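# Stack four magnet blocks into one neat tower

## Task

Pick four magnet blocks out of the heap and build a single neat, aligned tower of all four, then release the gripper so the stack stands on its own.

## Robot and tools

Robot: two arms, left_arm and right_arm, each a six-joint arm carrying a two-finger parallel gripper and a wrist camera. The left arm's base sits near y = +0.349 m, the right arm's near y = -0.333 m, both close to x = 0. A camera stand is fixed behind them. Loose objects may now and then get a brief push from outside.

Frame: every position, velocity and target is in the scene frame. Its origin is at table-top height, halfway between the two nominal bases; +x points out over the table, +y toward the left arm, +z up. The left/right names of the arms do not match image sides. Printed hand positions and orientations can be a few centimetres off, worse at long reach. The gripper's fingers point along its own +z and open along its own y. end_effector_position is the point between the finger pads, just behind the tips.

execute_actions(actions, cameras): actions is a list of actions; each action is a table of at most 15 rows, one row per 1/30 s step, and a short table repeats its last row until step 15. Each row holds 14 numbers in [-1, 1]: dx, dy, dz, rx, ry, rz, opening for left_arm, then the same seven for right_arm. The six pose numbers are an offset, not a pose, measured from that arm's Hand target when the action begins, along scene axes; every row counts from that same start, not from the row before. Scale: 1.0 = 0.6 m of travel or 180 degrees; rx, ry, rz form one rotation vector, turning about the Hand target's position. Sending the same offset again moves further. Zeros in all six leave an arm's request unchanged (and re-ask for its Hand target if it settled short). Opening is absolute: +1 fully open (about 87 mm), 0 about 31 to 49 mm, -0.5 about 8 to 21 mm, -1 closed. A 0 there is a real command, so always resend the opening you want. cameras picks images by name, ["all"] or []; an empty actions list returns all images and the full state.

move(target, speed, blend, opening_speed, blocking, cameras): drives each gripper in a straight line toward its target. target is one 14-number row as above, or a list of up to 15 rows; every row is an offset from the Hand targets at the move's start, not from the previous row. speed is the path top speed in m/s (0.002 to 2.9, default 0.25; turns up to twice that in rad/s), one number or one per target. blend (metres) rounds corners between listed targets; 0 stops at each. opening_speed (0.2 or more, per second on the -1..+1 scale) makes fingers change gradually. The first row's opening is sent at once; later rows' openings are applied after arrival with everything at rest. The whole move lasts at most 10 s. Paths ignore obstacles and the other arm; faster moves stray more and hit harder, and aiming past a contact presses harder. Do not route a path near an arm's own base; go around. blocking=false returns early while the move continues. The result adds a move: line: done (within 10 mm and 2 degrees), off_target, moving, held, fault, and limits such as paced (pose clipped) or held (steps withheld).

wait(seconds): 0 to 3600 s, lets the scene run with no new command; a running move continues and the wait returns when it ends. stop(): brakes a running move. zoom_image(camera, region): region [x0, y0, x1, y1] in pixels of the newest image, at most 504 by 504; cameras are cam_head_left, cam_head_right, cam_left_wrist, cam_right_wrist, each 672x504. read_manual(section) gives only licence text. finished_scene(scene): ends the current scene (integer 1 to 2); call nothing after it in that reply.

Results: each arm's end_effector_position (m) and end_effector_quat_wxyz, Hand target (the last commanded pose after clipping, which the next offsets count from), joint positions, velocities ("within noise" when still), joint torques (noisy, offset; joints 1 to 3 wrap at ±28 N m), Tool commands, and grip_measured on the opening scale. Action calls also list some step positions.

Control behaviour: each step the commanded orientation is clipped to within 40 degrees of the measured one. Friction and weight can leave a gripper short, low or tilted; small moves may not happen or may go sideways. Check position and tilt after every move and correct with an offset for the remaining gap. To stop pushing on something, command the target back past the gripper.

Gripping: note grip_measured at first contact, then command about 0.04 below it (up to 0.11 near the ends) for a firm hold. Pads push about 20 N each; fast closes squeeze harder.

Avoid: dropping blocks from height, releasing blocks while moving, slamming into the table or heavy things, hard pushes, anything leaving the table (that fails the task), arms or grippers touching each other or closing on the other arm's fingers (can end the scene), strain on wrist camera cables, and long stretched or stalled poses that heat motors (MOTOR HOT at 75 °C; at 90 °C the arm folds and stops working; at 100 °C it collapses). Finish with all four blocks stacked and both grippers open.

Each tool is called in YAML: its name, and indented under it one key for each argument.

## Session

execute_actions:
  actions: []

Scene clock: 0.00 s.
left_arm: end_effector_position=(+0.3646, +0.3870, +0.0876) grip_measured=+1.000 end_effector_quat_wxyz=(+0.555, -0.106, +0.822, +0.074) | right_arm: end_effector_position=(+0.3392, -0.3573, +0.0828) grip_measured=+1.000 end_effector_quat_wxyz=(+0.567, +0.051, +0.821, -0.043)
Joint positions: left_arm=[0.01 1.553 0.391 0.769 -0.244 -0.096 1] | right_arm=[0.016 1.503 0.34 0.799 0.116 0.031 1]
Joint velocities: within noise
Joint torques (N m): no reading
Heat: left arm: 34 °C; right arm: 36 °C.
Hand target: left_arm +0.3684, +0.3871, +0.0940; +0.563, -0.107, +0.816, +0.073 | right_arm +0.3437, -0.3574, +0.0905; +0.577, +0.052, +0.814, -0.042
Tool commands: left_gripper/opening=+1.0 right_gripper/opening=+1.0

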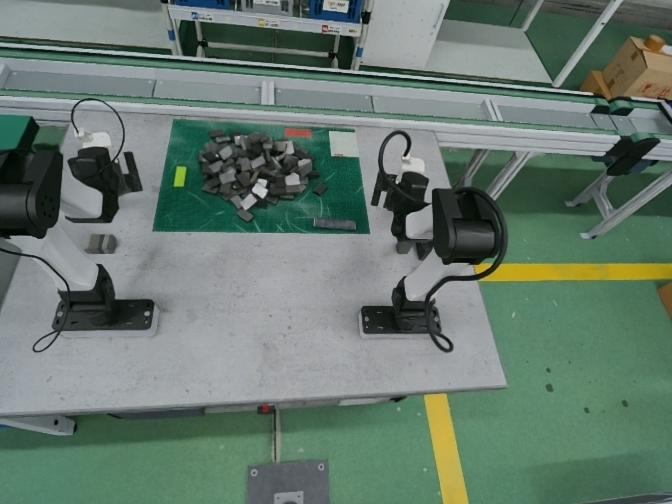

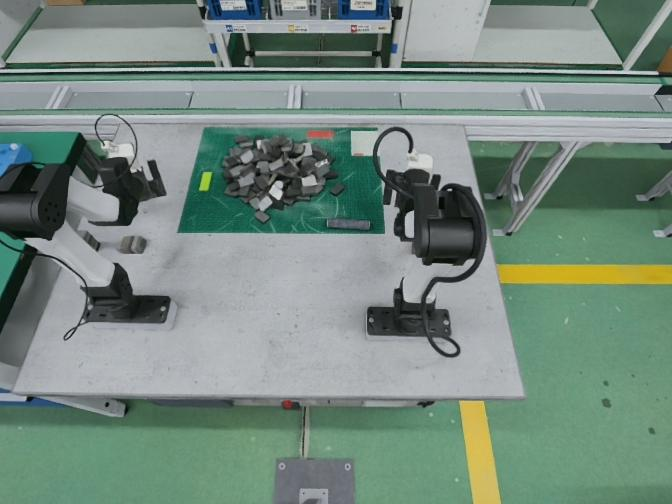

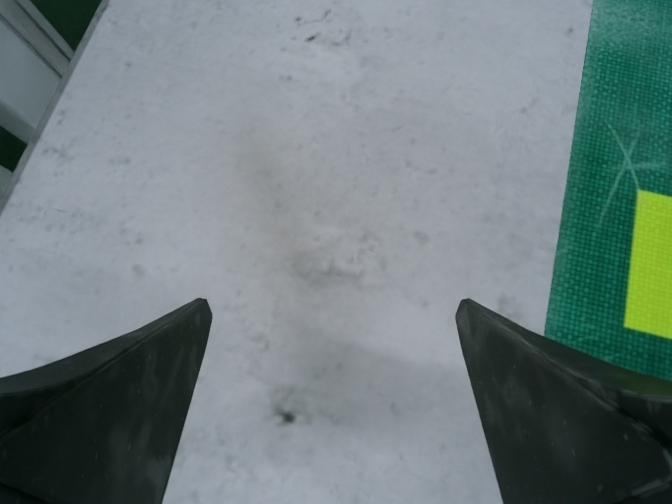

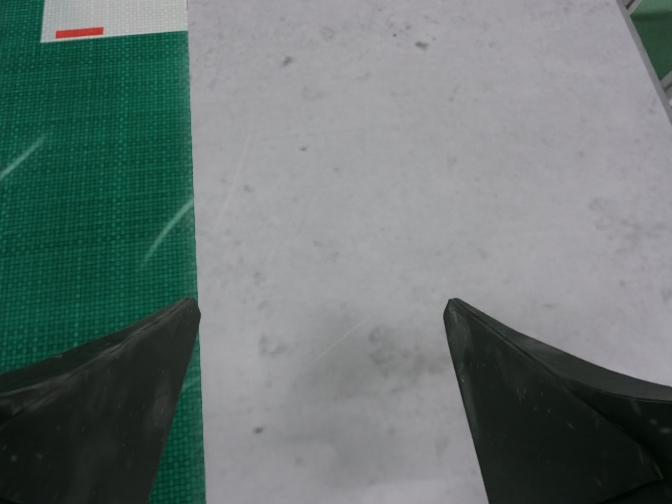

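zoom_image:
  camera: "cam_head_right"
  region: [170, 120, 390, 240]

zoom_image:
  camera: "cam_head_left"
  region: [180, 120, 340, 230]

Scaled by 2.291 from the camera's image (finer frame: 960x720).

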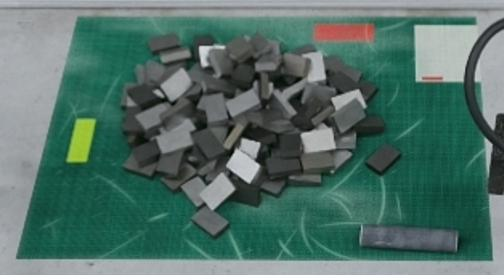

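Scaled by 3.150 from the camera's image (finer frame: 960x720).

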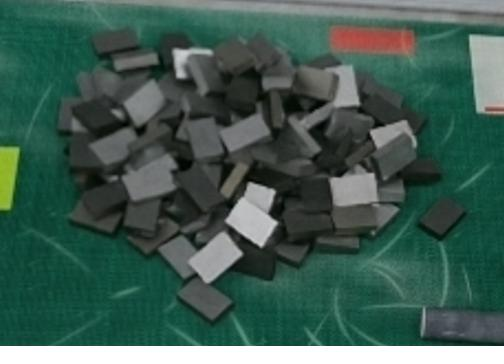

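move:
  target: [0,0,0,0,0,0,1,-0.023,0.295,0.25,0.028,0.392,0.035,1]
  cameras: ["all"]

Scene clock: 16.03 s.
left_arm: end_effector_position=(+0.3646, +0.3870, +0.0876) grip_measured=+1.000 end_effector_quat_wxyz=(+0.555, -0.106, +0.822, +0.074) | right_arm: end_effector_position=(+0.3301, -0.1843, +0.2318) grip_measured=+1.000 end_effector_quat_wxyz=(+0.101, -0.003, +0.994, +0.032)
Joint positions: left_arm=[0.01 1.553 0.391 0.769 -0.244 -0.096 1] | right_arm=[0.388 2.077 2.268 -1.549 0.011 0.352 1]
Joint torques (N m): left_arm=[-0.1 -5.57 5.08 2.2 -0.17 -0.11] | right_arm=[0.23 -10.3 8.46 0.77 -0.03 0.14]
Heat: left arm: 35 °C; right arm: 37 °C.
Hand target: left_arm +0.3684, +0.3871, +0.0940; +0.563, -0.107, +0.816, +0.073 | right_arm +0.3300, -0.1805, +0.2405; +0.000, -0.001, +1.000, -0.001
Off the commanded pose: left_arm 0.007 m, 1 deg | right_arm 0.010 m, 12 deg.
joint sent to its limit (right arm) — joint 4 (wrist pitch), lower limit. The joint targets are off in orientation, not in position.
move: off_target (right_arm)

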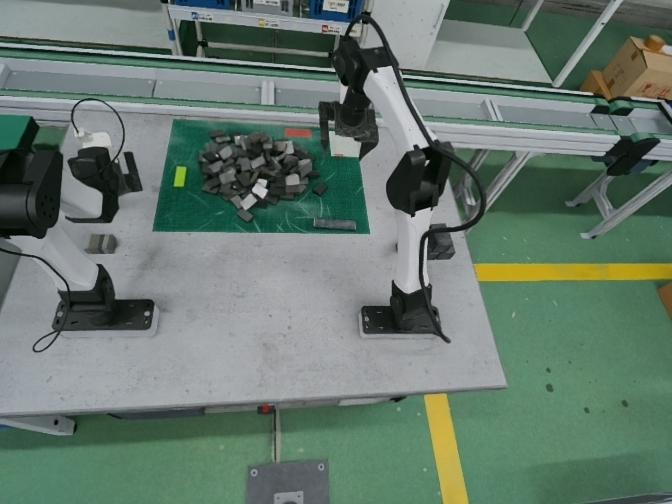

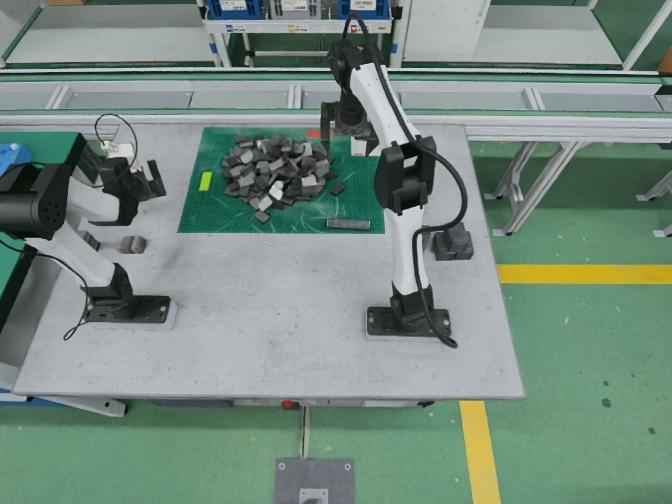

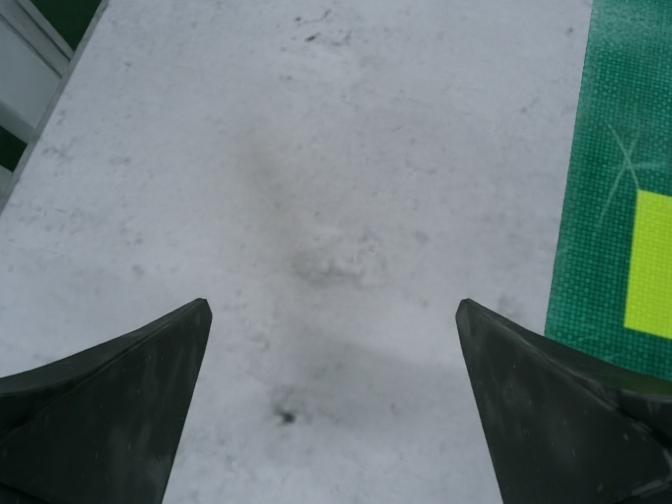

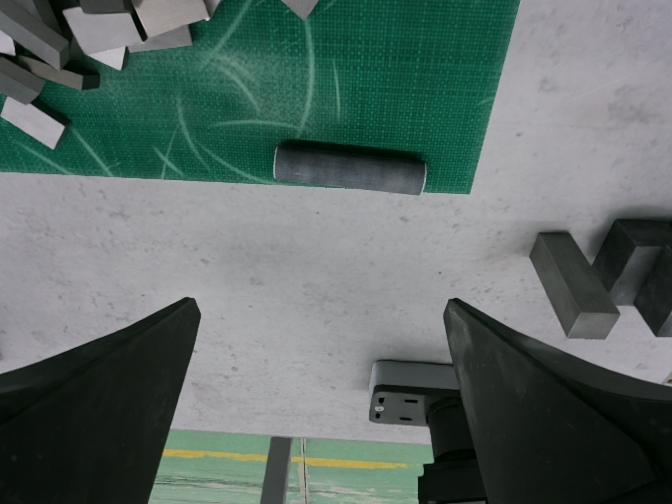

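move:
  target: [0,0,0,0,0,0,1,-0.15,0.2,-0.1,0,-0.222,0,1]
  cameras: ["cam_right_wrist","cam_head_right"]

Scene clock: 24.77 s.
left_arm: end_effector_position=(+0.3646, +0.3870, +0.0876) grip_measured=+1.000 end_effector_quat_wxyz=(+0.555, -0.106, +0.822, +0.074) | right_arm: end_effector_position=(+0.2368, -0.0614, +0.1709) grip_measured=+1.000 end_effector_quat_wxyz=(+0.322, -0.014, +0.946, -0.014)
Joint positions: left_arm=[0.01 1.553 0.391 0.769 -0.244 -0.096 1] | right_arm=[0.986 1.711 1.448 -0.904 0.534 0.816 1]
Joint torques (N m): left_arm=[-0.17 -5.6 5.09 2.21 -0.18 -0.1] | right_arm=[0.36 -10.51 5.76 1.47 0.75 0.18]
Heat: left arm: 35 °C; right arm: 40 °C.
Hand target: left_arm +0.3684, +0.3871, +0.0940; +0.563, -0.107, +0.816, +0.073 | right_arm +0.2400, -0.0605, +0.1806; +0.342, +0.000, +0.940, -0.001
Off the commanded pose: left_arm 0.007 m, 1 deg | right_arm 0.010 m, 3 deg.
move: off_target (right_arm)
Images, in order (width x height): cam_head_right 672x504, cam_right_wrist 672x504.

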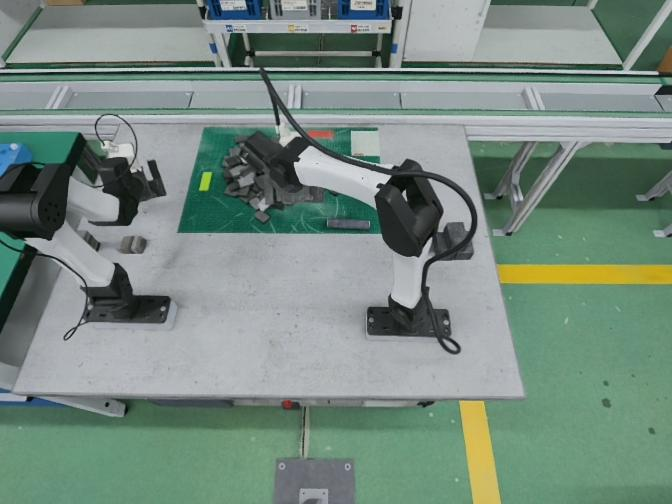

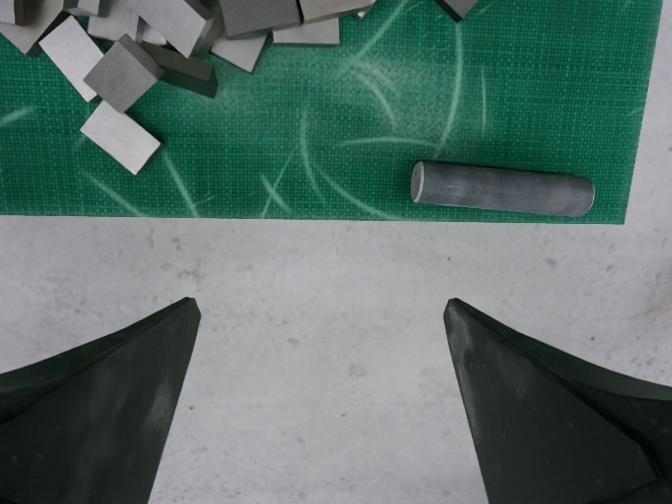

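move:
  target: [0,0,0,0,0,0,1,0.05,0.183,-0.05,0,0,0.278,1]
  cameras: ["cam_right_wrist"]

Scene clock: 37.20 s.
left_arm: end_effector_position=(+0.3646, +0.3870, +0.0876) grip_measured=+1.000 end_effector_quat_wxyz=(+0.555, -0.106, +0.822, +0.074) | right_arm: end_effector_position=(+0.2605, +0.0383, +0.1380) grip_measured=+1.000 end_effector_quat_wxyz=(+0.291, -0.397, +0.861, +0.128)
Joint positions: left_arm=[0.01 1.553 0.391 0.769 -0.244 -0.096 1] | right_arm=[0.944 1.903 1.523 -0.543 0.041 0.037 1]
Joint torques (N m): left_arm=[-0.09 -5.63 5.05 2.19 -0.16 -0.1] | right_arm=[-0.39 -9.09 10.19 2 -0.04 -0.12]
Heat: left arm: 35 °C; right arm: 41 °C.
Hand target: left_arm +0.3684, +0.3871, +0.0940; +0.563, -0.107, +0.816, +0.073 | right_arm +0.2699, +0.0493, +0.1505; +0.310, -0.398, +0.852, +0.143
Off the commanded pose: left_arm 0.007 m, 1 deg | right_arm 0.019 m, 3 deg.
move: off_target (right_arm)

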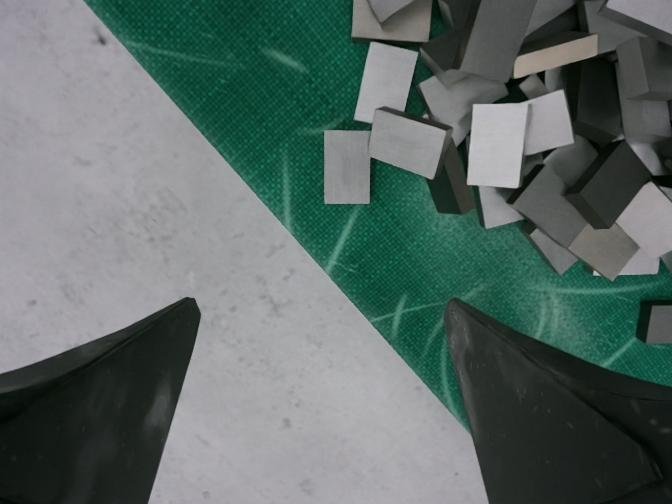

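move:
  target: [0,0,0,0,0,0,1,0.054,0.026,-0.105,0,0,0,0.1]
  cameras: ["cam_right_wrist"]

Scene clock: 53.57 s.
left_arm: end_effector_position=(+0.3646, +0.3870, +0.0876) grip_measured=+1.000 end_effector_quat_wxyz=(+0.555, -0.106, +0.822, +0.074) | right_arm: end_effector_position=(+0.2928, +0.0514, +0.0726) grip_measured=+0.100 end_effector_quat_wxyz=(+0.286, -0.396, +0.863, +0.126)
Joint positions: left_arm=[0.01 1.553 0.391 0.769 -0.244 -0.096 1] | right_arm=[0.904 2.084 1.523 -0.373 0.017 0.009 0.55]
Joint torques (N m): left_arm=[-0.17 -5.57 5.05 2.19 -0.2 -0.11] | right_arm=[0.02 -11.32 9.42 2.06 -0.03 -0.12]
Heat: left arm: 36 °C; right arm: 44 °C.
Hand target: left_arm +0.3684, +0.3871, +0.0940; +0.563, -0.107, +0.816, +0.073 | right_arm +0.3023, +0.0651, +0.0876; +0.310, -0.398, +0.852, +0.144
Off the commanded pose: left_arm 0.007 m, 1 deg | right_arm 0.022 m, 4 deg.
move: off_target (right_arm)

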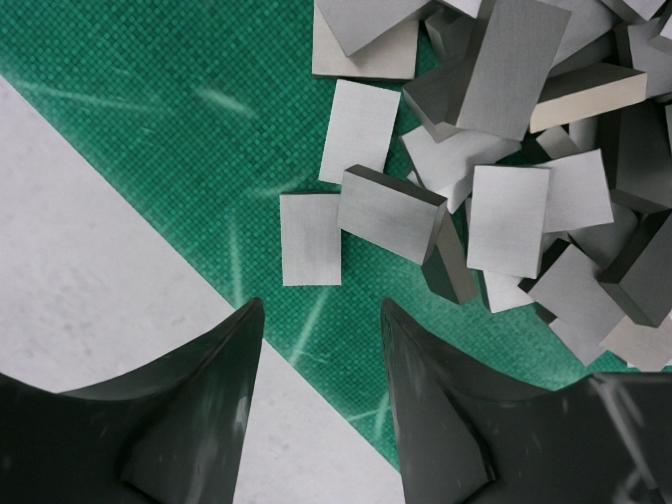

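move:
  target: [0,0,0,0,0,0,1,-0.001,0.016,-0.055,0,0,0,0.1]
  cameras: ["cam_right_wrist"]

Scene clock: 62.83 s.
left_arm: end_effector_position=(+0.3646, +0.3870, +0.0876) grip_measured=+1.000 end_effector_quat_wxyz=(+0.555, -0.106, +0.822, +0.074) | right_arm: end_effector_position=(+0.2997, +0.0664, +0.0505) grip_measured=+0.100 end_effector_quat_wxyz=(+0.298, -0.398, +0.858, +0.133)
Joint positions: left_arm=[0.01 1.553 0.391 0.769 -0.244 -0.096 1] | right_arm=[0.912 2.153 1.523 -0.276 0.017 0.008 0.55]
Joint torques (N m): left_arm=[-0.13 -5.7 5 2.19 -0.17 -0.13] | right_arm=[0.55 -11.47 6.93 2.13 0.07 0.01]
Heat: left arm: 36 °C; right arm: 45 °C.
Hand target: left_arm +0.3684, +0.3871, +0.0940; +0.563, -0.107, +0.816, +0.073 | right_arm +0.3017, +0.0746, +0.0546; +0.310, -0.398, +0.852, +0.143
Off the commanded pose: left_arm 0.007 m, 1 deg | right_arm 0.009 m, 2 deg.
move: done

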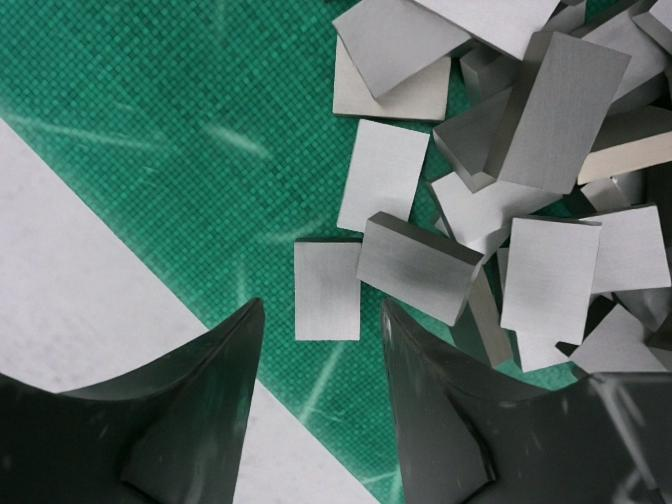

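move:
  target: [0,0,0,0,0,0,1,-0.0115,-0.0125,-0.055,0,0,0,0.0]
  cameras: ["cam_right_wrist"]
  speed: 0.1

Scene clock: 69.60 s.
left_arm: end_effector_position=(+0.3646, +0.3870, +0.0876) grip_measured=+1.000 end_effector_quat_wxyz=(+0.555, -0.106, +0.822, +0.074) | right_arm: end_effector_position=(+0.2954, +0.0613, +0.0214) grip_measured=+0.000 end_effector_quat_wxyz=(+0.302, -0.397, +0.856, +0.135)
Joint positions: left_arm=[0.01 1.553 0.391 0.769 -0.244 -0.096 1] | right_arm=[0.912 2.172 1.422 -0.146 0.017 0.008 0.5]
Joint torques (N m): left_arm=[-0.13 -5.63 5.01 2.2 -0.15 -0.1] | right_arm=[0.69 -11.18 5.81 2.2 0.08 0.03]
Heat: left arm: 37 °C; right arm: 45 °C.
Hand target: left_arm +0.3684, +0.3871, +0.0940; +0.563, -0.107, +0.816, +0.073 | right_arm +0.2948, +0.0672, +0.0216; +0.310, -0.398, +0.851, +0.144
Off the commanded pose: left_arm 0.007 m, 1 deg | right_arm 0.006 m, 1 deg.
move: done

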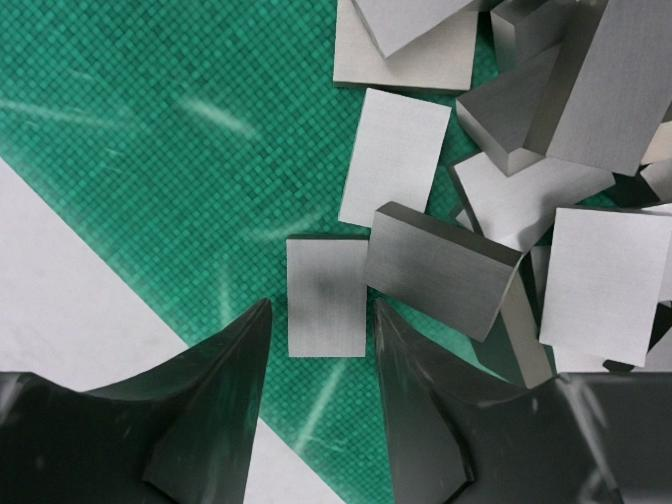

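move:
  target:
    - [0,0,0,0,0,0,1,-0.003,-0.004,-0.017,0,0,0,0.0]
    - [0,0,0,0,0,0,1,-0.003,-0.004,-0.017,0,0,0,-0.35]
  cameras: ["cam_right_wrist"]
  speed: 0.08
  opening_speed: 0.6

Scene clock: 74.33 s.
left_arm: end_effector_position=(+0.3646, +0.3870, +0.0876) grip_measured=+1.000 end_effector_quat_wxyz=(+0.555, -0.106, +0.822, +0.074) | right_arm: end_effector_position=(+0.2959, +0.0627, +0.0182) grip_measured=-0.164 end_effector_quat_wxyz=(+0.310, -0.396, +0.853, +0.140)
Joint positions: left_arm=[0.01 1.553 0.391 0.769 -0.244 -0.096 1] | right_arm=[0.913 2.174 1.398 -0.101 0.016 0.009 0.418]
Joint torques (N m): left_arm=[-0.13 -5.61 5.09 2.21 -0.17 -0.11] | right_arm=[0.54 -10.26 5.2 2.14 0.09 0.03]
Heat: left arm: 37 °C; right arm: 46 °C.
Hand target: left_arm +0.3684, +0.3871, +0.0940; +0.563, -0.107, +0.816, +0.073 | right_arm +0.2930, +0.0647, +0.0114; +0.310, -0.398, +0.852, +0.144
Off the commanded pose: left_arm 0.007 m, 1 deg | right_arm 0.008 m, 1 deg.
move: done

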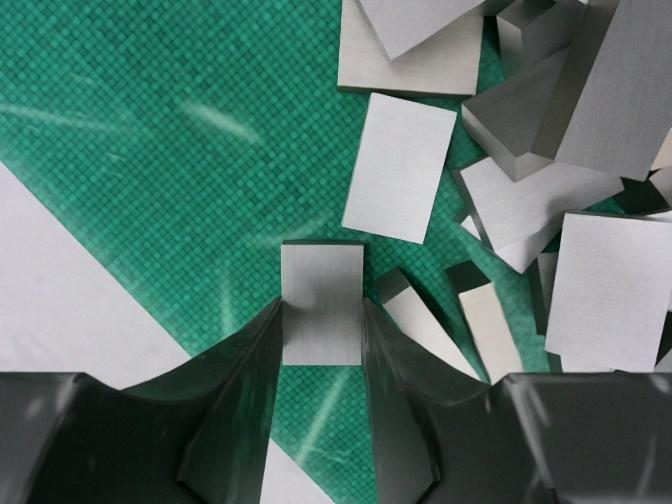

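move:
  target:
    - [0,0,0,0,0,0,1,0,0,0.1,0,0,0,-0.35]
    - [0,0,0,0,0,0,1,-0.158,-0.103,0.1,0,0,0,-0.35]
    - [0,0,0,0,0,0,1,-0.158,-0.103,0.025,0,0,0,-0.35]
  blend: [0.02,0.02,0]
  cameras: ["cam_right_wrist"]

Scene clock: 80.97 s.
left_arm: end_effector_position=(+0.3646, +0.3870, +0.0876) grip_measured=+1.000 end_effector_quat_wxyz=(+0.555, -0.106, +0.822, +0.074) | right_arm: end_effector_position=(+0.1942, -0.0028, +0.0248) grip_measured=-0.164 end_effector_quat_wxyz=(+0.294, -0.406, +0.854, +0.139)
Joint positions: left_arm=[0.01 1.553 0.391 0.769 -0.244 -0.096 1] | right_arm=[1.019 1.812 0.901 0 0.064 0.08 0.418]
Joint torques (N m): left_arm=[-0.17 -5.67 5.09 2.19 -0.19 -0.11] | right_arm=[0.55 -7.42 5.37 2.28 0.35 0.15]
Heat: left arm: 37 °C; right arm: 47 °C.
Hand target: left_arm +0.3684, +0.3871, +0.0940; +0.563, -0.107, +0.816, +0.073 | right_arm +0.1982, +0.0030, +0.0264; +0.310, -0.398, +0.852, +0.144
Off the commanded pose: left_arm 0.007 m, 1 deg | right_arm 0.007 m, 2 deg.
move: done

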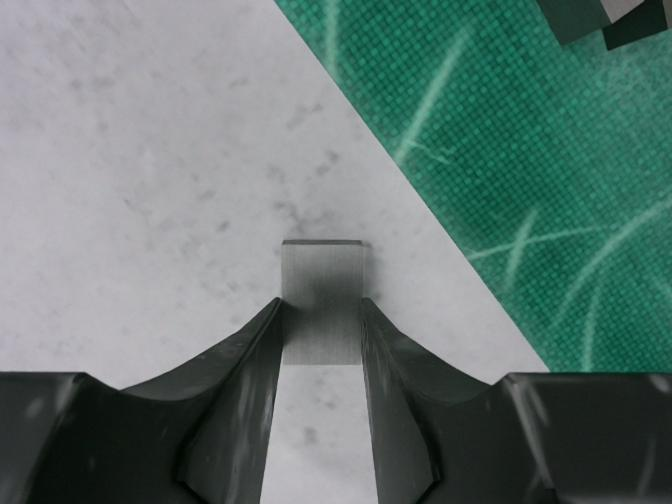

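move:
  target:
    - [0,0,0,0,0,0,1,0,0,-0.012,0.0076,-0.0065,0,-0.35]
    - [0,0,0,0,0,0,1,0,0,-0.012,0.0076,-0.0065,0,0.1]
  cameras: ["cam_right_wrist"]
  speed: 0.06
  opening_speed: 0.6

Scene clock: 86.50 s.
left_arm: end_effector_position=(+0.3646, +0.3870, +0.0876) grip_measured=+1.000 end_effector_quat_wxyz=(+0.555, -0.106, +0.822, +0.074) | right_arm: end_effector_position=(+0.1965, -0.0010, +0.0187) grip_measured=+0.100 end_effector_quat_wxyz=(+0.312, -0.402, +0.848, +0.147)
Joint positions: left_arm=[0.01 1.553 0.391 0.769 -0.244 -0.096 1] | right_arm=[1.019 1.822 0.855 0.097 0.069 0.08 0.55]
Joint torques (N m): left_arm=[-0.21 -5.57 5.07 2.19 -0.2 -0.11] | right_arm=[0.73 -7.36 5.18 2.26 0.34 0.13]
Heat: left arm: 37 °C; right arm: 46 °C.
Hand target: left_arm +0.3684, +0.3871, +0.0940; +0.563, -0.107, +0.816, +0.073 | right_arm +0.1982, +0.0029, +0.0193; +0.324, -0.395, +0.847, +0.150
Off the commanded pose: left_arm 0.007 m, 1 deg | right_arm 0.004 m, 2 deg.
move: done

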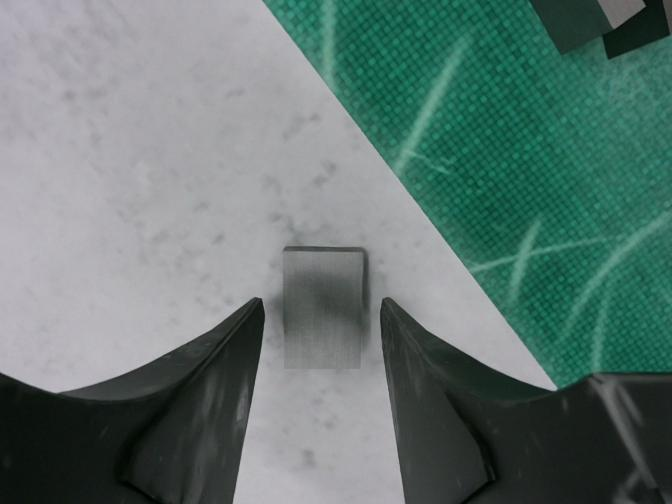

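move:
  target:
    - [0,0,0,0,0,0,1,0,0,0.14,0,0,0,0.1]
    - [0,0,0,0,0,0,1,0.23,0.12,0.12,0,0,-0.067,0.1]
  blend: [0.02,0]
  cameras: ["cam_right_wrist"]

Scene clock: 94.43 s.
left_arm: end_effector_position=(+0.3646, +0.3870, +0.0876) grip_measured=+1.000 end_effector_quat_wxyz=(+0.555, -0.106, +0.822, +0.074) | right_arm: end_effector_position=(+0.3283, +0.0695, +0.0812) grip_measured=+0.100 end_effector_quat_wxyz=(+0.324, -0.315, +0.885, +0.113)
Joint positions: left_arm=[0.01 1.553 0.391 0.769 -0.244 -0.096 1] | right_arm=[0.899 2.174 1.669 -0.373 0.124 0.141 0.55]
Joint torques (N m): left_arm=[-0.13 -5.64 5.15 2.2 -0.18 -0.1] | right_arm=[0.05 -11.3 10.13 1.78 0.38 0.17]
Heat: left arm: 38 °C; right arm: 45 °C.
Hand target: left_arm +0.3684, +0.3871, +0.0940; +0.563, -0.107, +0.816, +0.073 | right_arm +0.3363, +0.0748, +0.0911; +0.337, -0.304, +0.883, +0.115
Off the commanded pose: left_arm 0.007 m, 1 deg | right_arm 0.014 m, 2 deg.
move: off_target (right_arm)

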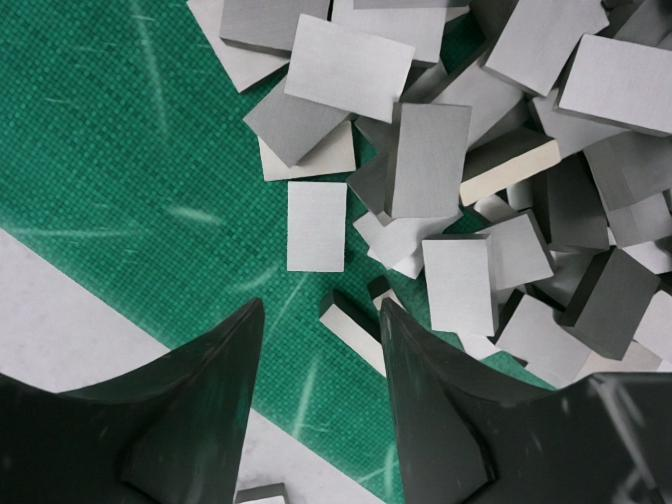

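move:
  target: [0,0,0,0,0,0,1,-0.0067,0.0065,-0.095,0,0,0,0]
  cameras: ["cam_right_wrist"]
  speed: 0.12

Scene clock: 105.50 s.
left_arm: end_effector_position=(+0.3646, +0.3870, +0.0876) grip_measured=+1.000 end_effector_quat_wxyz=(+0.555, -0.106, +0.822, +0.074) | right_arm: end_effector_position=(+0.3299, +0.0744, +0.0324) grip_measured=+0.000 end_effector_quat_wxyz=(+0.325, -0.312, +0.886, +0.112)
Joint positions: left_arm=[0.01 1.553 0.391 0.769 -0.244 -0.096 1] | right_arm=[0.904 2.257 1.602 -0.225 0.131 0.15 0.5]
Joint torques (N m): left_arm=[-0.2 -5.61 5.09 2.18 -0.2 -0.11] | right_arm=[0.64 -12.19 6.17 2.15 0.37 0.15]
Heat: left arm: 38 °C; right arm: 47 °C.
Hand target: left_arm +0.3684, +0.3871, +0.0940; +0.563, -0.107, +0.816, +0.073 | right_arm +0.3323, +0.0788, +0.0342; +0.338, -0.304, +0.883, +0.115
Off the commanded pose: left_arm 0.007 m, 1 deg | right_arm 0.005 m, 2 deg.
move: done

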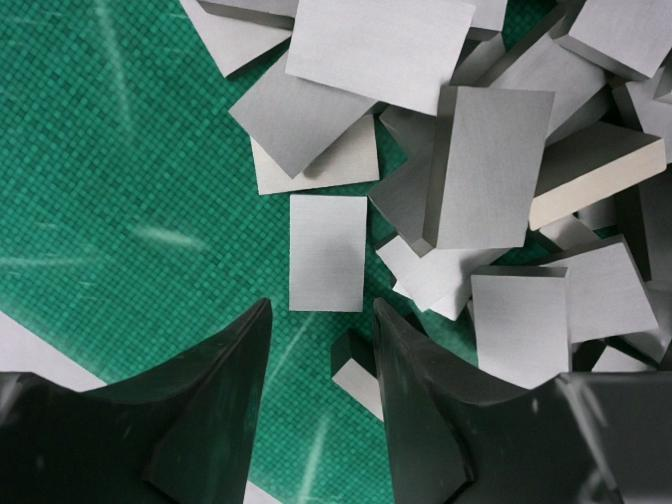

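move:
  target:
    - [0,0,0,0,0,0,1,0.014,0.0085,-0.012,0,0,0,0]
    - [0,0,0,0,0,0,1,0.014,0.0085,-0.036,0,0,0,0]
    - [0,0,0,0,0,0,1,0.014,0.0085,-0.036,0,0,0,-0.35]
  cameras: ["cam_right_wrist"]
  speed: 0.08
  opening_speed: 0.6

Scene clock: 112.80 s.
left_arm: end_effector_position=(+0.3646, +0.3870, +0.0876) grip_measured=+1.000 end_effector_quat_wxyz=(+0.555, -0.106, +0.822, +0.074) | right_arm: end_effector_position=(+0.3353, +0.0810, +0.0186) grip_measured=-0.162 end_effector_quat_wxyz=(+0.332, -0.310, +0.883, +0.116)
Joint positions: left_arm=[0.01 1.553 0.391 0.769 -0.244 -0.096 1] | right_arm=[0.905 2.301 1.609 -0.171 0.132 0.151 0.419]
Joint torques (N m): left_arm=[-0.09 -5.61 5.01 2.2 -0.17 -0.12] | right_arm=[-0.01 -10 7.66 2.09 0.33 0.08]
Heat: left arm: 38 °C; right arm: 48 °C.
Hand target: left_arm +0.3684, +0.3871, +0.0940; +0.563, -0.107, +0.816, +0.073 | right_arm +0.3406, +0.0839, +0.0125; +0.337, -0.304, +0.883, +0.115
Off the commanded pose: left_arm 0.007 m, 1 deg | right_arm 0.009 m, 1 deg.
move: done

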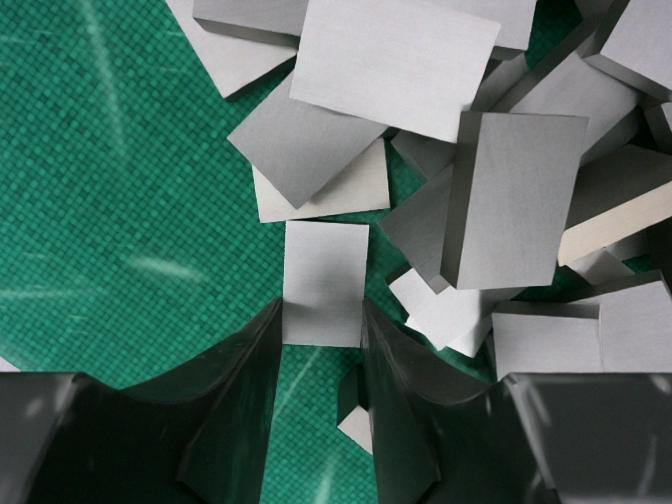

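move:
  target:
    - [0,0,0,0,0,0,1,0,0,0.14,0,0,0,-0.35]
    - [0,0,0,0,0,0,1,-0.246,-0.1453,0.13,0,0,0.067,-0.35]
    - [0,0,0,0,0,0,1,-0.246,-0.1453,0.06,0,0,0.067,-0.35]
  blend: [0.02,0.02,0]
  cameras: ["cam_right_wrist"]

Scene clock: 124.13 s.
left_arm: end_effector_position=(+0.3646, +0.3870, +0.0876) grip_measured=+1.000 end_effector_quat_wxyz=(+0.555, -0.106, +0.822, +0.074) | right_arm: end_effector_position=(+0.1917, -0.0114, +0.0464) grip_measured=-0.162 end_effector_quat_wxyz=(+0.312, -0.391, +0.855, +0.136)
Joint positions: left_arm=[0.01 1.553 0.391 0.769 -0.244 -0.096 1] | right_arm=[1.026 1.717 0.87 -0.036 0.1 0.103 0.419]
Joint torques (N m): left_arm=[-0.17 -5.56 5.05 2.18 -0.18 -0.11] | right_arm=[0.4 -6.91 5.63 2.31 0.03 -0.13]
Heat: left arm: 39 °C; right arm: 49 °C.
Hand target: left_arm +0.3684, +0.3871, +0.0940; +0.563, -0.107, +0.816, +0.073 | right_arm +0.1931, -0.0033, +0.0485; +0.324, -0.395, +0.847, +0.150
Off the commanded pose: left_arm 0.007 m, 1 deg | right_arm 0.008 m, 2 deg.
move: done

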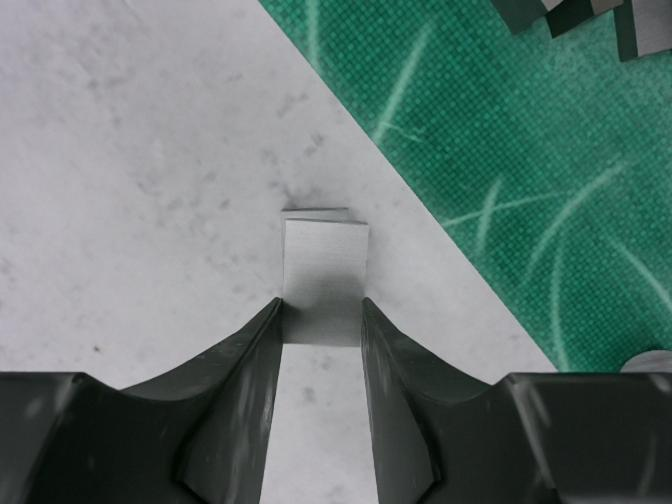

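move:
  target: [0,0,0,0,0,0,1,-0.005,0.0044,-0.018,0.0055,-0.0047,0.014,-0.35]
  cameras: ["cam_right_wrist"]
  speed: 0.08

zoom_image:
  camera: "cam_right_wrist"
  region: [240, 180, 408, 360]

Scene clock: 134.93 s.
left_arm: end_effector_position=(+0.3646, +0.3870, +0.0876) grip_measured=+1.000 end_effector_quat_wxyz=(+0.555, -0.106, +0.822, +0.074) | right_arm: end_effector_position=(+0.1893, -0.0096, +0.0346) grip_measured=-0.162 end_effector_quat_wxyz=(+0.317, -0.407, +0.844, +0.146)
Joint positions: left_arm=[0.01 1.553 0.391 0.769 -0.244 -0.096 1] | right_arm=[1.026 1.739 0.825 0.053 0.075 0.07 0.419]
Joint torques (N m): left_arm=[-0.17 -5.57 5.05 2.19 -0.17 -0.11] | right_arm=[0.59 -7.06 5.48 2.41 0 -0.11]
Heat: left arm: 39 °C; right arm: 48 °C.
Hand target: left_arm +0.3684, +0.3871, +0.0940; +0.563, -0.107, +0.816, +0.073 | right_arm +0.1901, -0.0007, +0.0377; +0.330, -0.412, +0.834, +0.161
Off the commanded pose: left_arm 0.007 m, 1 deg | right_arm 0.009 m, 3 deg.
move: off_target (right_arm)

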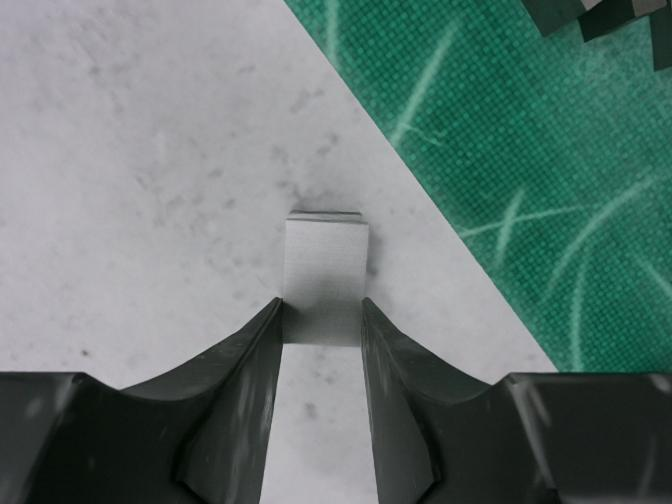

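Scaled by 2.800 from the camera's image (finer frame: 960x720).

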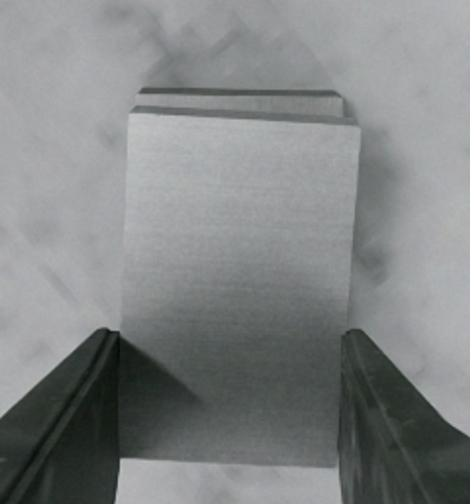

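move:
  target: [0,0,0,0,0,0,1,0,0,-0.009,0,0,0.011,-0.35]
  cameras: ["cam_right_wrist"]
  speed: 0.05

zoom_image:
  camera: "cam_right_wrist"
  region: [240, 180, 408, 360]

Scene clock: 142.40 s.
left_arm: end_effector_position=(+0.3646, +0.3870, +0.0876) grip_measured=+1.000 end_effector_quat_wxyz=(+0.555, -0.106, +0.822, +0.074) | right_arm: end_effector_position=(+0.1862, -0.0075, +0.0288) grip_measured=-0.162 end_effector_quat_wxyz=(+0.313, -0.425, +0.835, +0.153)
Joint positions: left_arm=[0.01 1.553 0.391 0.769 -0.244 -0.096 1] | right_arm=[1.026 1.754 0.814 0.079 0.046 0.037 0.419]
Joint torques (N m): left_arm=[-0.13 -5.7 5.14 2.2 -0.19 -0.11] | right_arm=[-0.25 -7.13 5.35 2.43 0.02 -0.11]
Heat: left arm: 39 °C; right arm: 47 °C.
Hand target: left_arm +0.3684, +0.3871, +0.0940; +0.563, -0.107, +0.816, +0.073 | right_arm +0.1901, -0.0007, +0.0323; +0.327, -0.426, +0.827, +0.167
Off the commanded pose: left_arm 0.007 m, 1 deg | right_arm 0.009 m, 2 deg.
move: done

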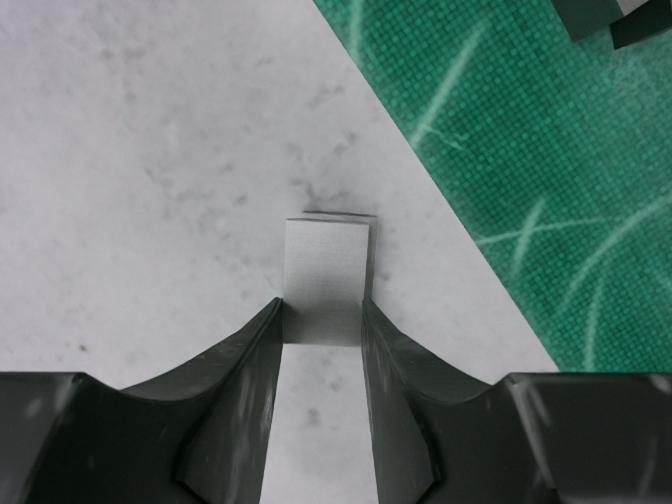

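Scaled by 2.800 from the camera's image (finer frame: 960x720).

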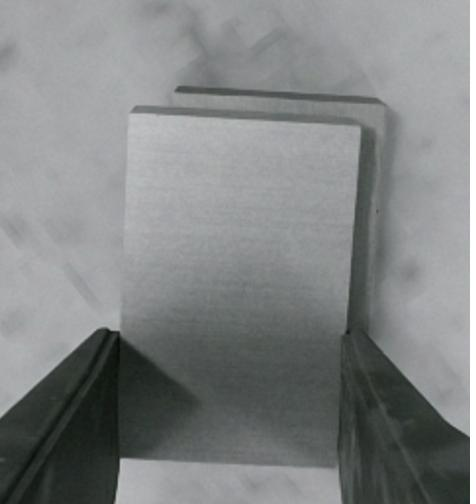

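move:
  target: [0,0,0,0,0,0,1,0.0075,-0.0065,0.0015,0,0,0,-0.35]
  cameras: ["cam_right_wrist"]
  speed: 0.05

zoom_image:
  camera: "cam_right_wrist"
  region: [240, 180, 408, 360]

Scene clock: 147.57 s.
left_arm: end_effector_position=(+0.3646, +0.3870, +0.0876) grip_measured=+1.000 end_effector_quat_wxyz=(+0.555, -0.106, +0.822, +0.074) | right_arm: end_effector_position=(+0.1911, -0.0108, +0.0288) grip_measured=-0.162 end_effector_quat_wxyz=(+0.313, -0.425, +0.836, +0.153)
Joint positions: left_arm=[0.01 1.553 0.391 0.769 -0.244 -0.096 1] | right_arm=[1.006 1.754 0.814 0.079 0.033 0.024 0.419]
Joint torques (N m): left_arm=[-0.09 -5.63 5.03 2.17 -0.19 -0.11] | right_arm=[-0.18 -7.65 5.27 2.37 0.03 -0.11]
Heat: left arm: 39 °C; right arm: 46 °C.
Hand target: left_arm +0.3684, +0.3871, +0.0940; +0.563, -0.107, +0.816, +0.073 | right_arm +0.1945, -0.0046, +0.0332; +0.327, -0.426, +0.827, +0.167
Off the commanded pose: left_arm 0.007 m, 1 deg | right_arm 0.008 m, 2 deg.
move: done

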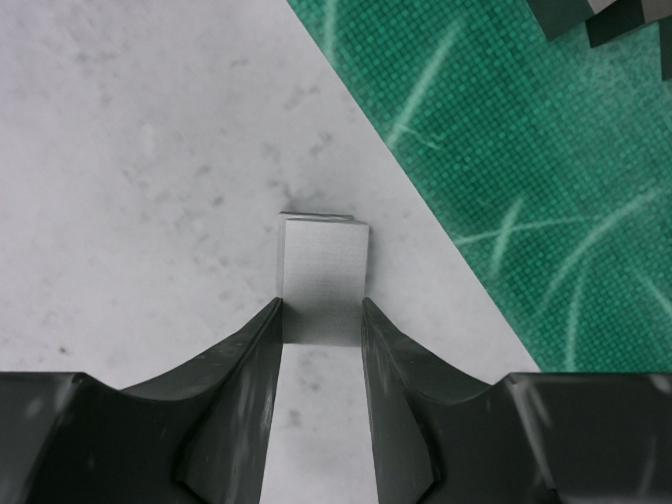

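Scaled by 2.800 from the camera's image (finer frame: 960x720).

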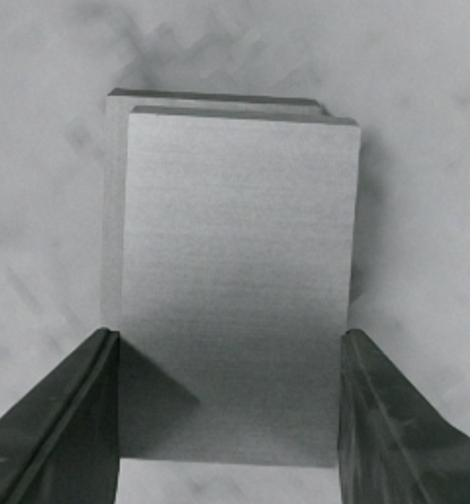

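move:
  target: [0,0,0,0,0,0,1,-0.0035,0.003,-0.0025,0,0,0,-0.35]
  cameras: ["cam_right_wrist"]
  speed: 0.05

zoom_image:
  camera: "cam_right_wrist"
  region: [240, 180, 408, 360]

Scene clock: 153.87 s.
left_arm: end_effector_position=(+0.3646, +0.3870, +0.0876) grip_measured=+1.000 end_effector_quat_wxyz=(+0.555, -0.106, +0.822, +0.074) | right_arm: end_effector_position=(+0.1915, -0.0103, +0.0292) grip_measured=-0.162 end_effector_quat_wxyz=(+0.314, -0.425, +0.835, +0.154)
Joint positions: left_arm=[0.01 1.553 0.391 0.769 -0.244 -0.096 1] | right_arm=[1.006 1.754 0.814 0.083 0.033 0.023 0.419]
Joint torques (N m): left_arm=[-0.17 -5.67 5.11 2.18 -0.18 -0.13] | right_arm=[0.59 -7.15 5.16 2.39 0.04 -0.05]
Heat: left arm: 39 °C; right arm: 45 °C.
Hand target: left_arm +0.3684, +0.3871, +0.0940; +0.563, -0.107, +0.816, +0.073 | right_arm +0.1924, -0.0028, +0.0316; +0.327, -0.426, +0.827, +0.167
Off the commanded pose: left_arm 0.007 m, 1 deg | right_arm 0.008 m, 2 deg.
move: done

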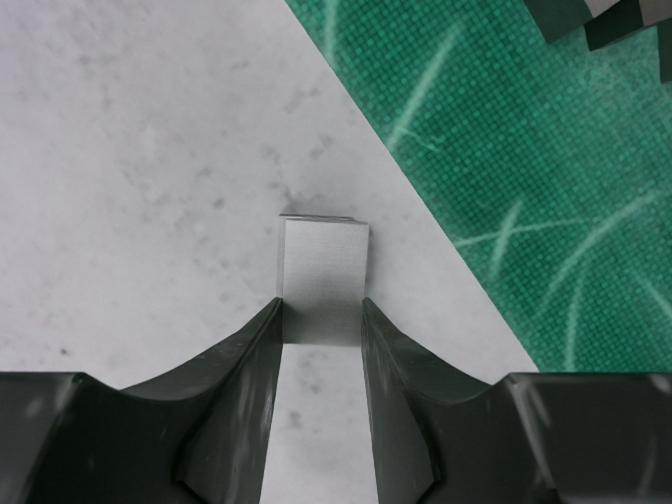

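Scaled by 2.800 from the camera's image (finer frame: 960x720).

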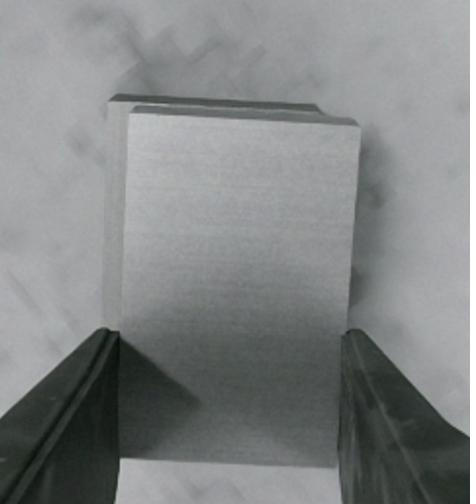

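move:
  target: [0,0,0,0,0,0,1,-0.004,0.0035,0.002,0,0,0,-0.35]
  cameras: ["cam_right_wrist"]
  speed: 0.05

zoom_image:
  camera: "cam_right_wrist"
  region: [240, 180, 408, 360]

Scene clock: 160.13 s.
left_arm: end_effector_position=(+0.3646, +0.3870, +0.0876) grip_measured=+1.000 end_effector_quat_wxyz=(+0.555, -0.106, +0.822, +0.074) | right_arm: end_effector_position=(+0.1883, -0.0080, +0.0292) grip_measured=-0.162 end_effector_quat_wxyz=(+0.313, -0.429, +0.833, +0.156)
Joint positions: left_arm=[0.01 1.553 0.391 0.769 -0.244 -0.096 1] | right_arm=[1.016 1.754 0.814 0.083 0.033 0.023 0.419]
Joint torques (N m): left_arm=[-0.12 -5.64 5.09 2.21 -0.18 -0.11] | right_arm=[0.54 -7.34 5.46 2.33 0.11 0.05]
Heat: left arm: 40 °C; right arm: 45 °C.
Hand target: left_arm +0.3684, +0.3871, +0.0940; +0.563, -0.107, +0.816, +0.073 | right_arm +0.1900, -0.0007, +0.0328; +0.327, -0.426, +0.827, +0.167
Off the commanded pose: left_arm 0.007 m, 1 deg | right_arm 0.008 m, 2 deg.
move: done

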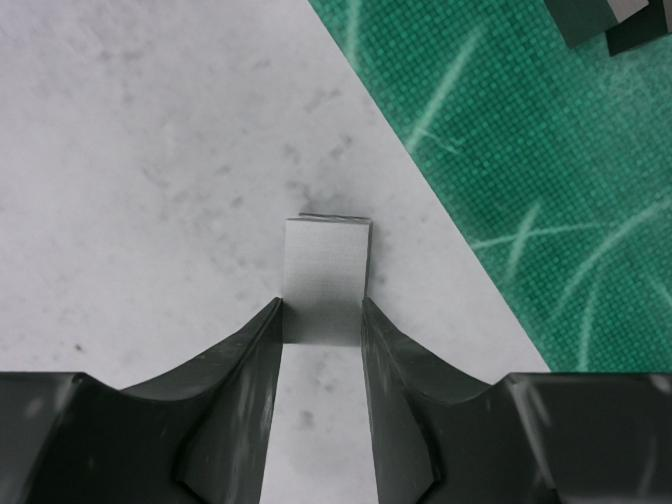

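Scaled by 2.800 from the camera's image (finer frame: 960x720).

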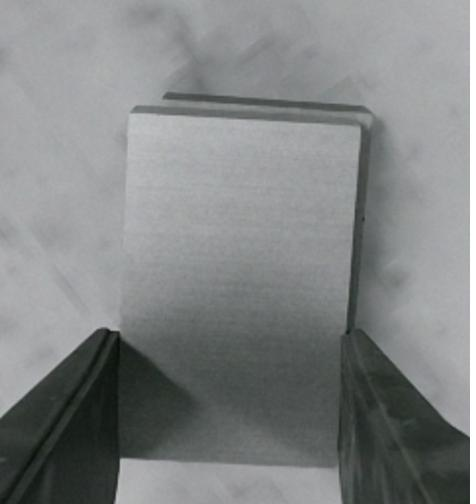

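move:
  target: [0,0,0,0,0,0,1,0.0045,-0.0038,0,0,0,0,-0.35]
  cameras: ["cam_right_wrist"]
  speed: 0.05

zoom_image:
  camera: "cam_right_wrist"
  region: [240, 180, 408, 360]

Scene clock: 165.70 s.
left_arm: end_effector_position=(+0.3646, +0.3870, +0.0876) grip_measured=+1.000 end_effector_quat_wxyz=(+0.555, -0.106, +0.822, +0.074) | right_arm: end_effector_position=(+0.1883, -0.0080, +0.0292) grip_measured=-0.162 end_effector_quat_wxyz=(+0.313, -0.429, +0.833, +0.156)
Joint positions: left_arm=[0.01 1.553 0.391 0.769 -0.244 -0.096 1] | right_arm=[1.016 1.754 0.814 0.083 0.033 0.023 0.419]
Joint torques (N m): left_arm=[-0.2 -5.6 4.98 2.19 -0.19 -0.11] | right_arm=[-0.44 -7.45 5.33 2.36 0.02 -0.06]
Heat: left arm: 40 °C; right arm: 45 °C.
Hand target: left_arm +0.3684, +0.3871, +0.0940; +0.563, -0.107, +0.816, +0.073 | right_arm +0.1927, -0.0030, +0.0328; +0.327, -0.426, +0.827, +0.167
Off the commanded pose: left_arm 0.007 m, 1 deg | right_arm 0.008 m, 2 deg.
move: done

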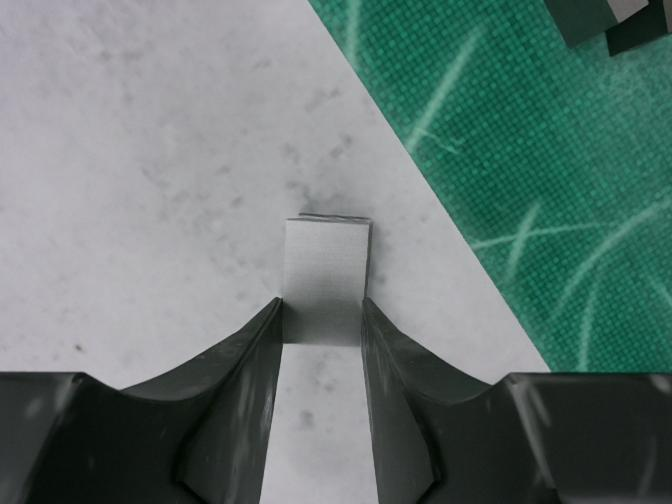

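Scaled by 2.800 from the camera's image (finer frame: 960x720).

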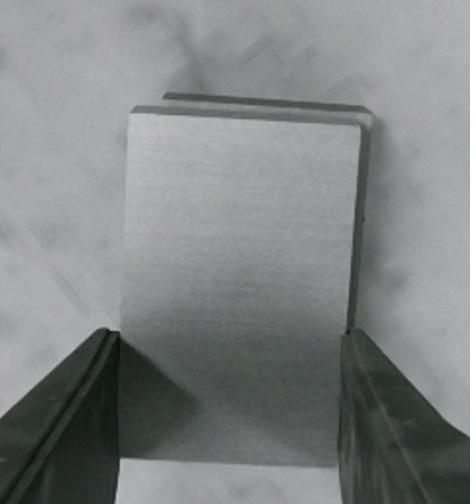

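move:
  target: [0,0,0,0,0,0,1,0.0023,-0.002,0,0,0,0,-0.35]
  cameras: ["cam_right_wrist"]
  speed: 0.05

zoom_image:
  camera: "cam_right_wrist"
  region: [240, 180, 408, 360]

Scene clock: 169.80 s.
left_arm: end_effector_position=(+0.3646, +0.3870, +0.0876) grip_measured=+1.000 end_effector_quat_wxyz=(+0.555, -0.106, +0.822, +0.074) | right_arm: end_effector_position=(+0.1904, -0.0094, +0.0292) grip_measured=-0.162 end_effector_quat_wxyz=(+0.314, -0.426, +0.834, +0.155)
Joint positions: left_arm=[0.01 1.553 0.391 0.769 -0.244 -0.096 1] | right_arm=[1.01 1.754 0.814 0.083 0.032 0.023 0.419]
Joint torques (N m): left_arm=[-0.1 -5.65 5.05 2.19 -0.18 -0.08] | right_arm=[-0.23 -7.5 5.22 2.35 -0.01 -0.1]
Heat: left arm: 40 °C; right arm: 44 °C.
Hand target: left_arm +0.3684, +0.3871, +0.0940; +0.563, -0.107, +0.816, +0.073 | right_arm +0.1941, -0.0042, +0.0328; +0.327, -0.426, +0.827, +0.167
Off the commanded pose: left_arm 0.007 m, 1 deg | right_arm 0.007 m, 2 deg.
move: done

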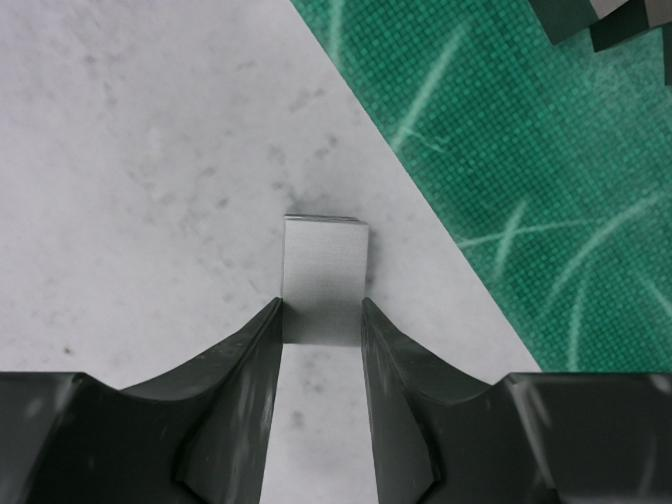

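Scaled by 2.800 from the camera's image (finer frame: 960x720).

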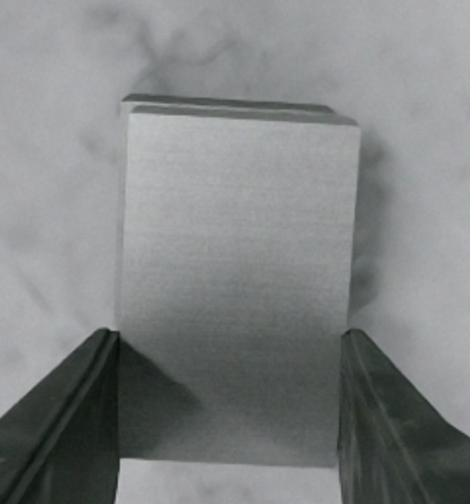

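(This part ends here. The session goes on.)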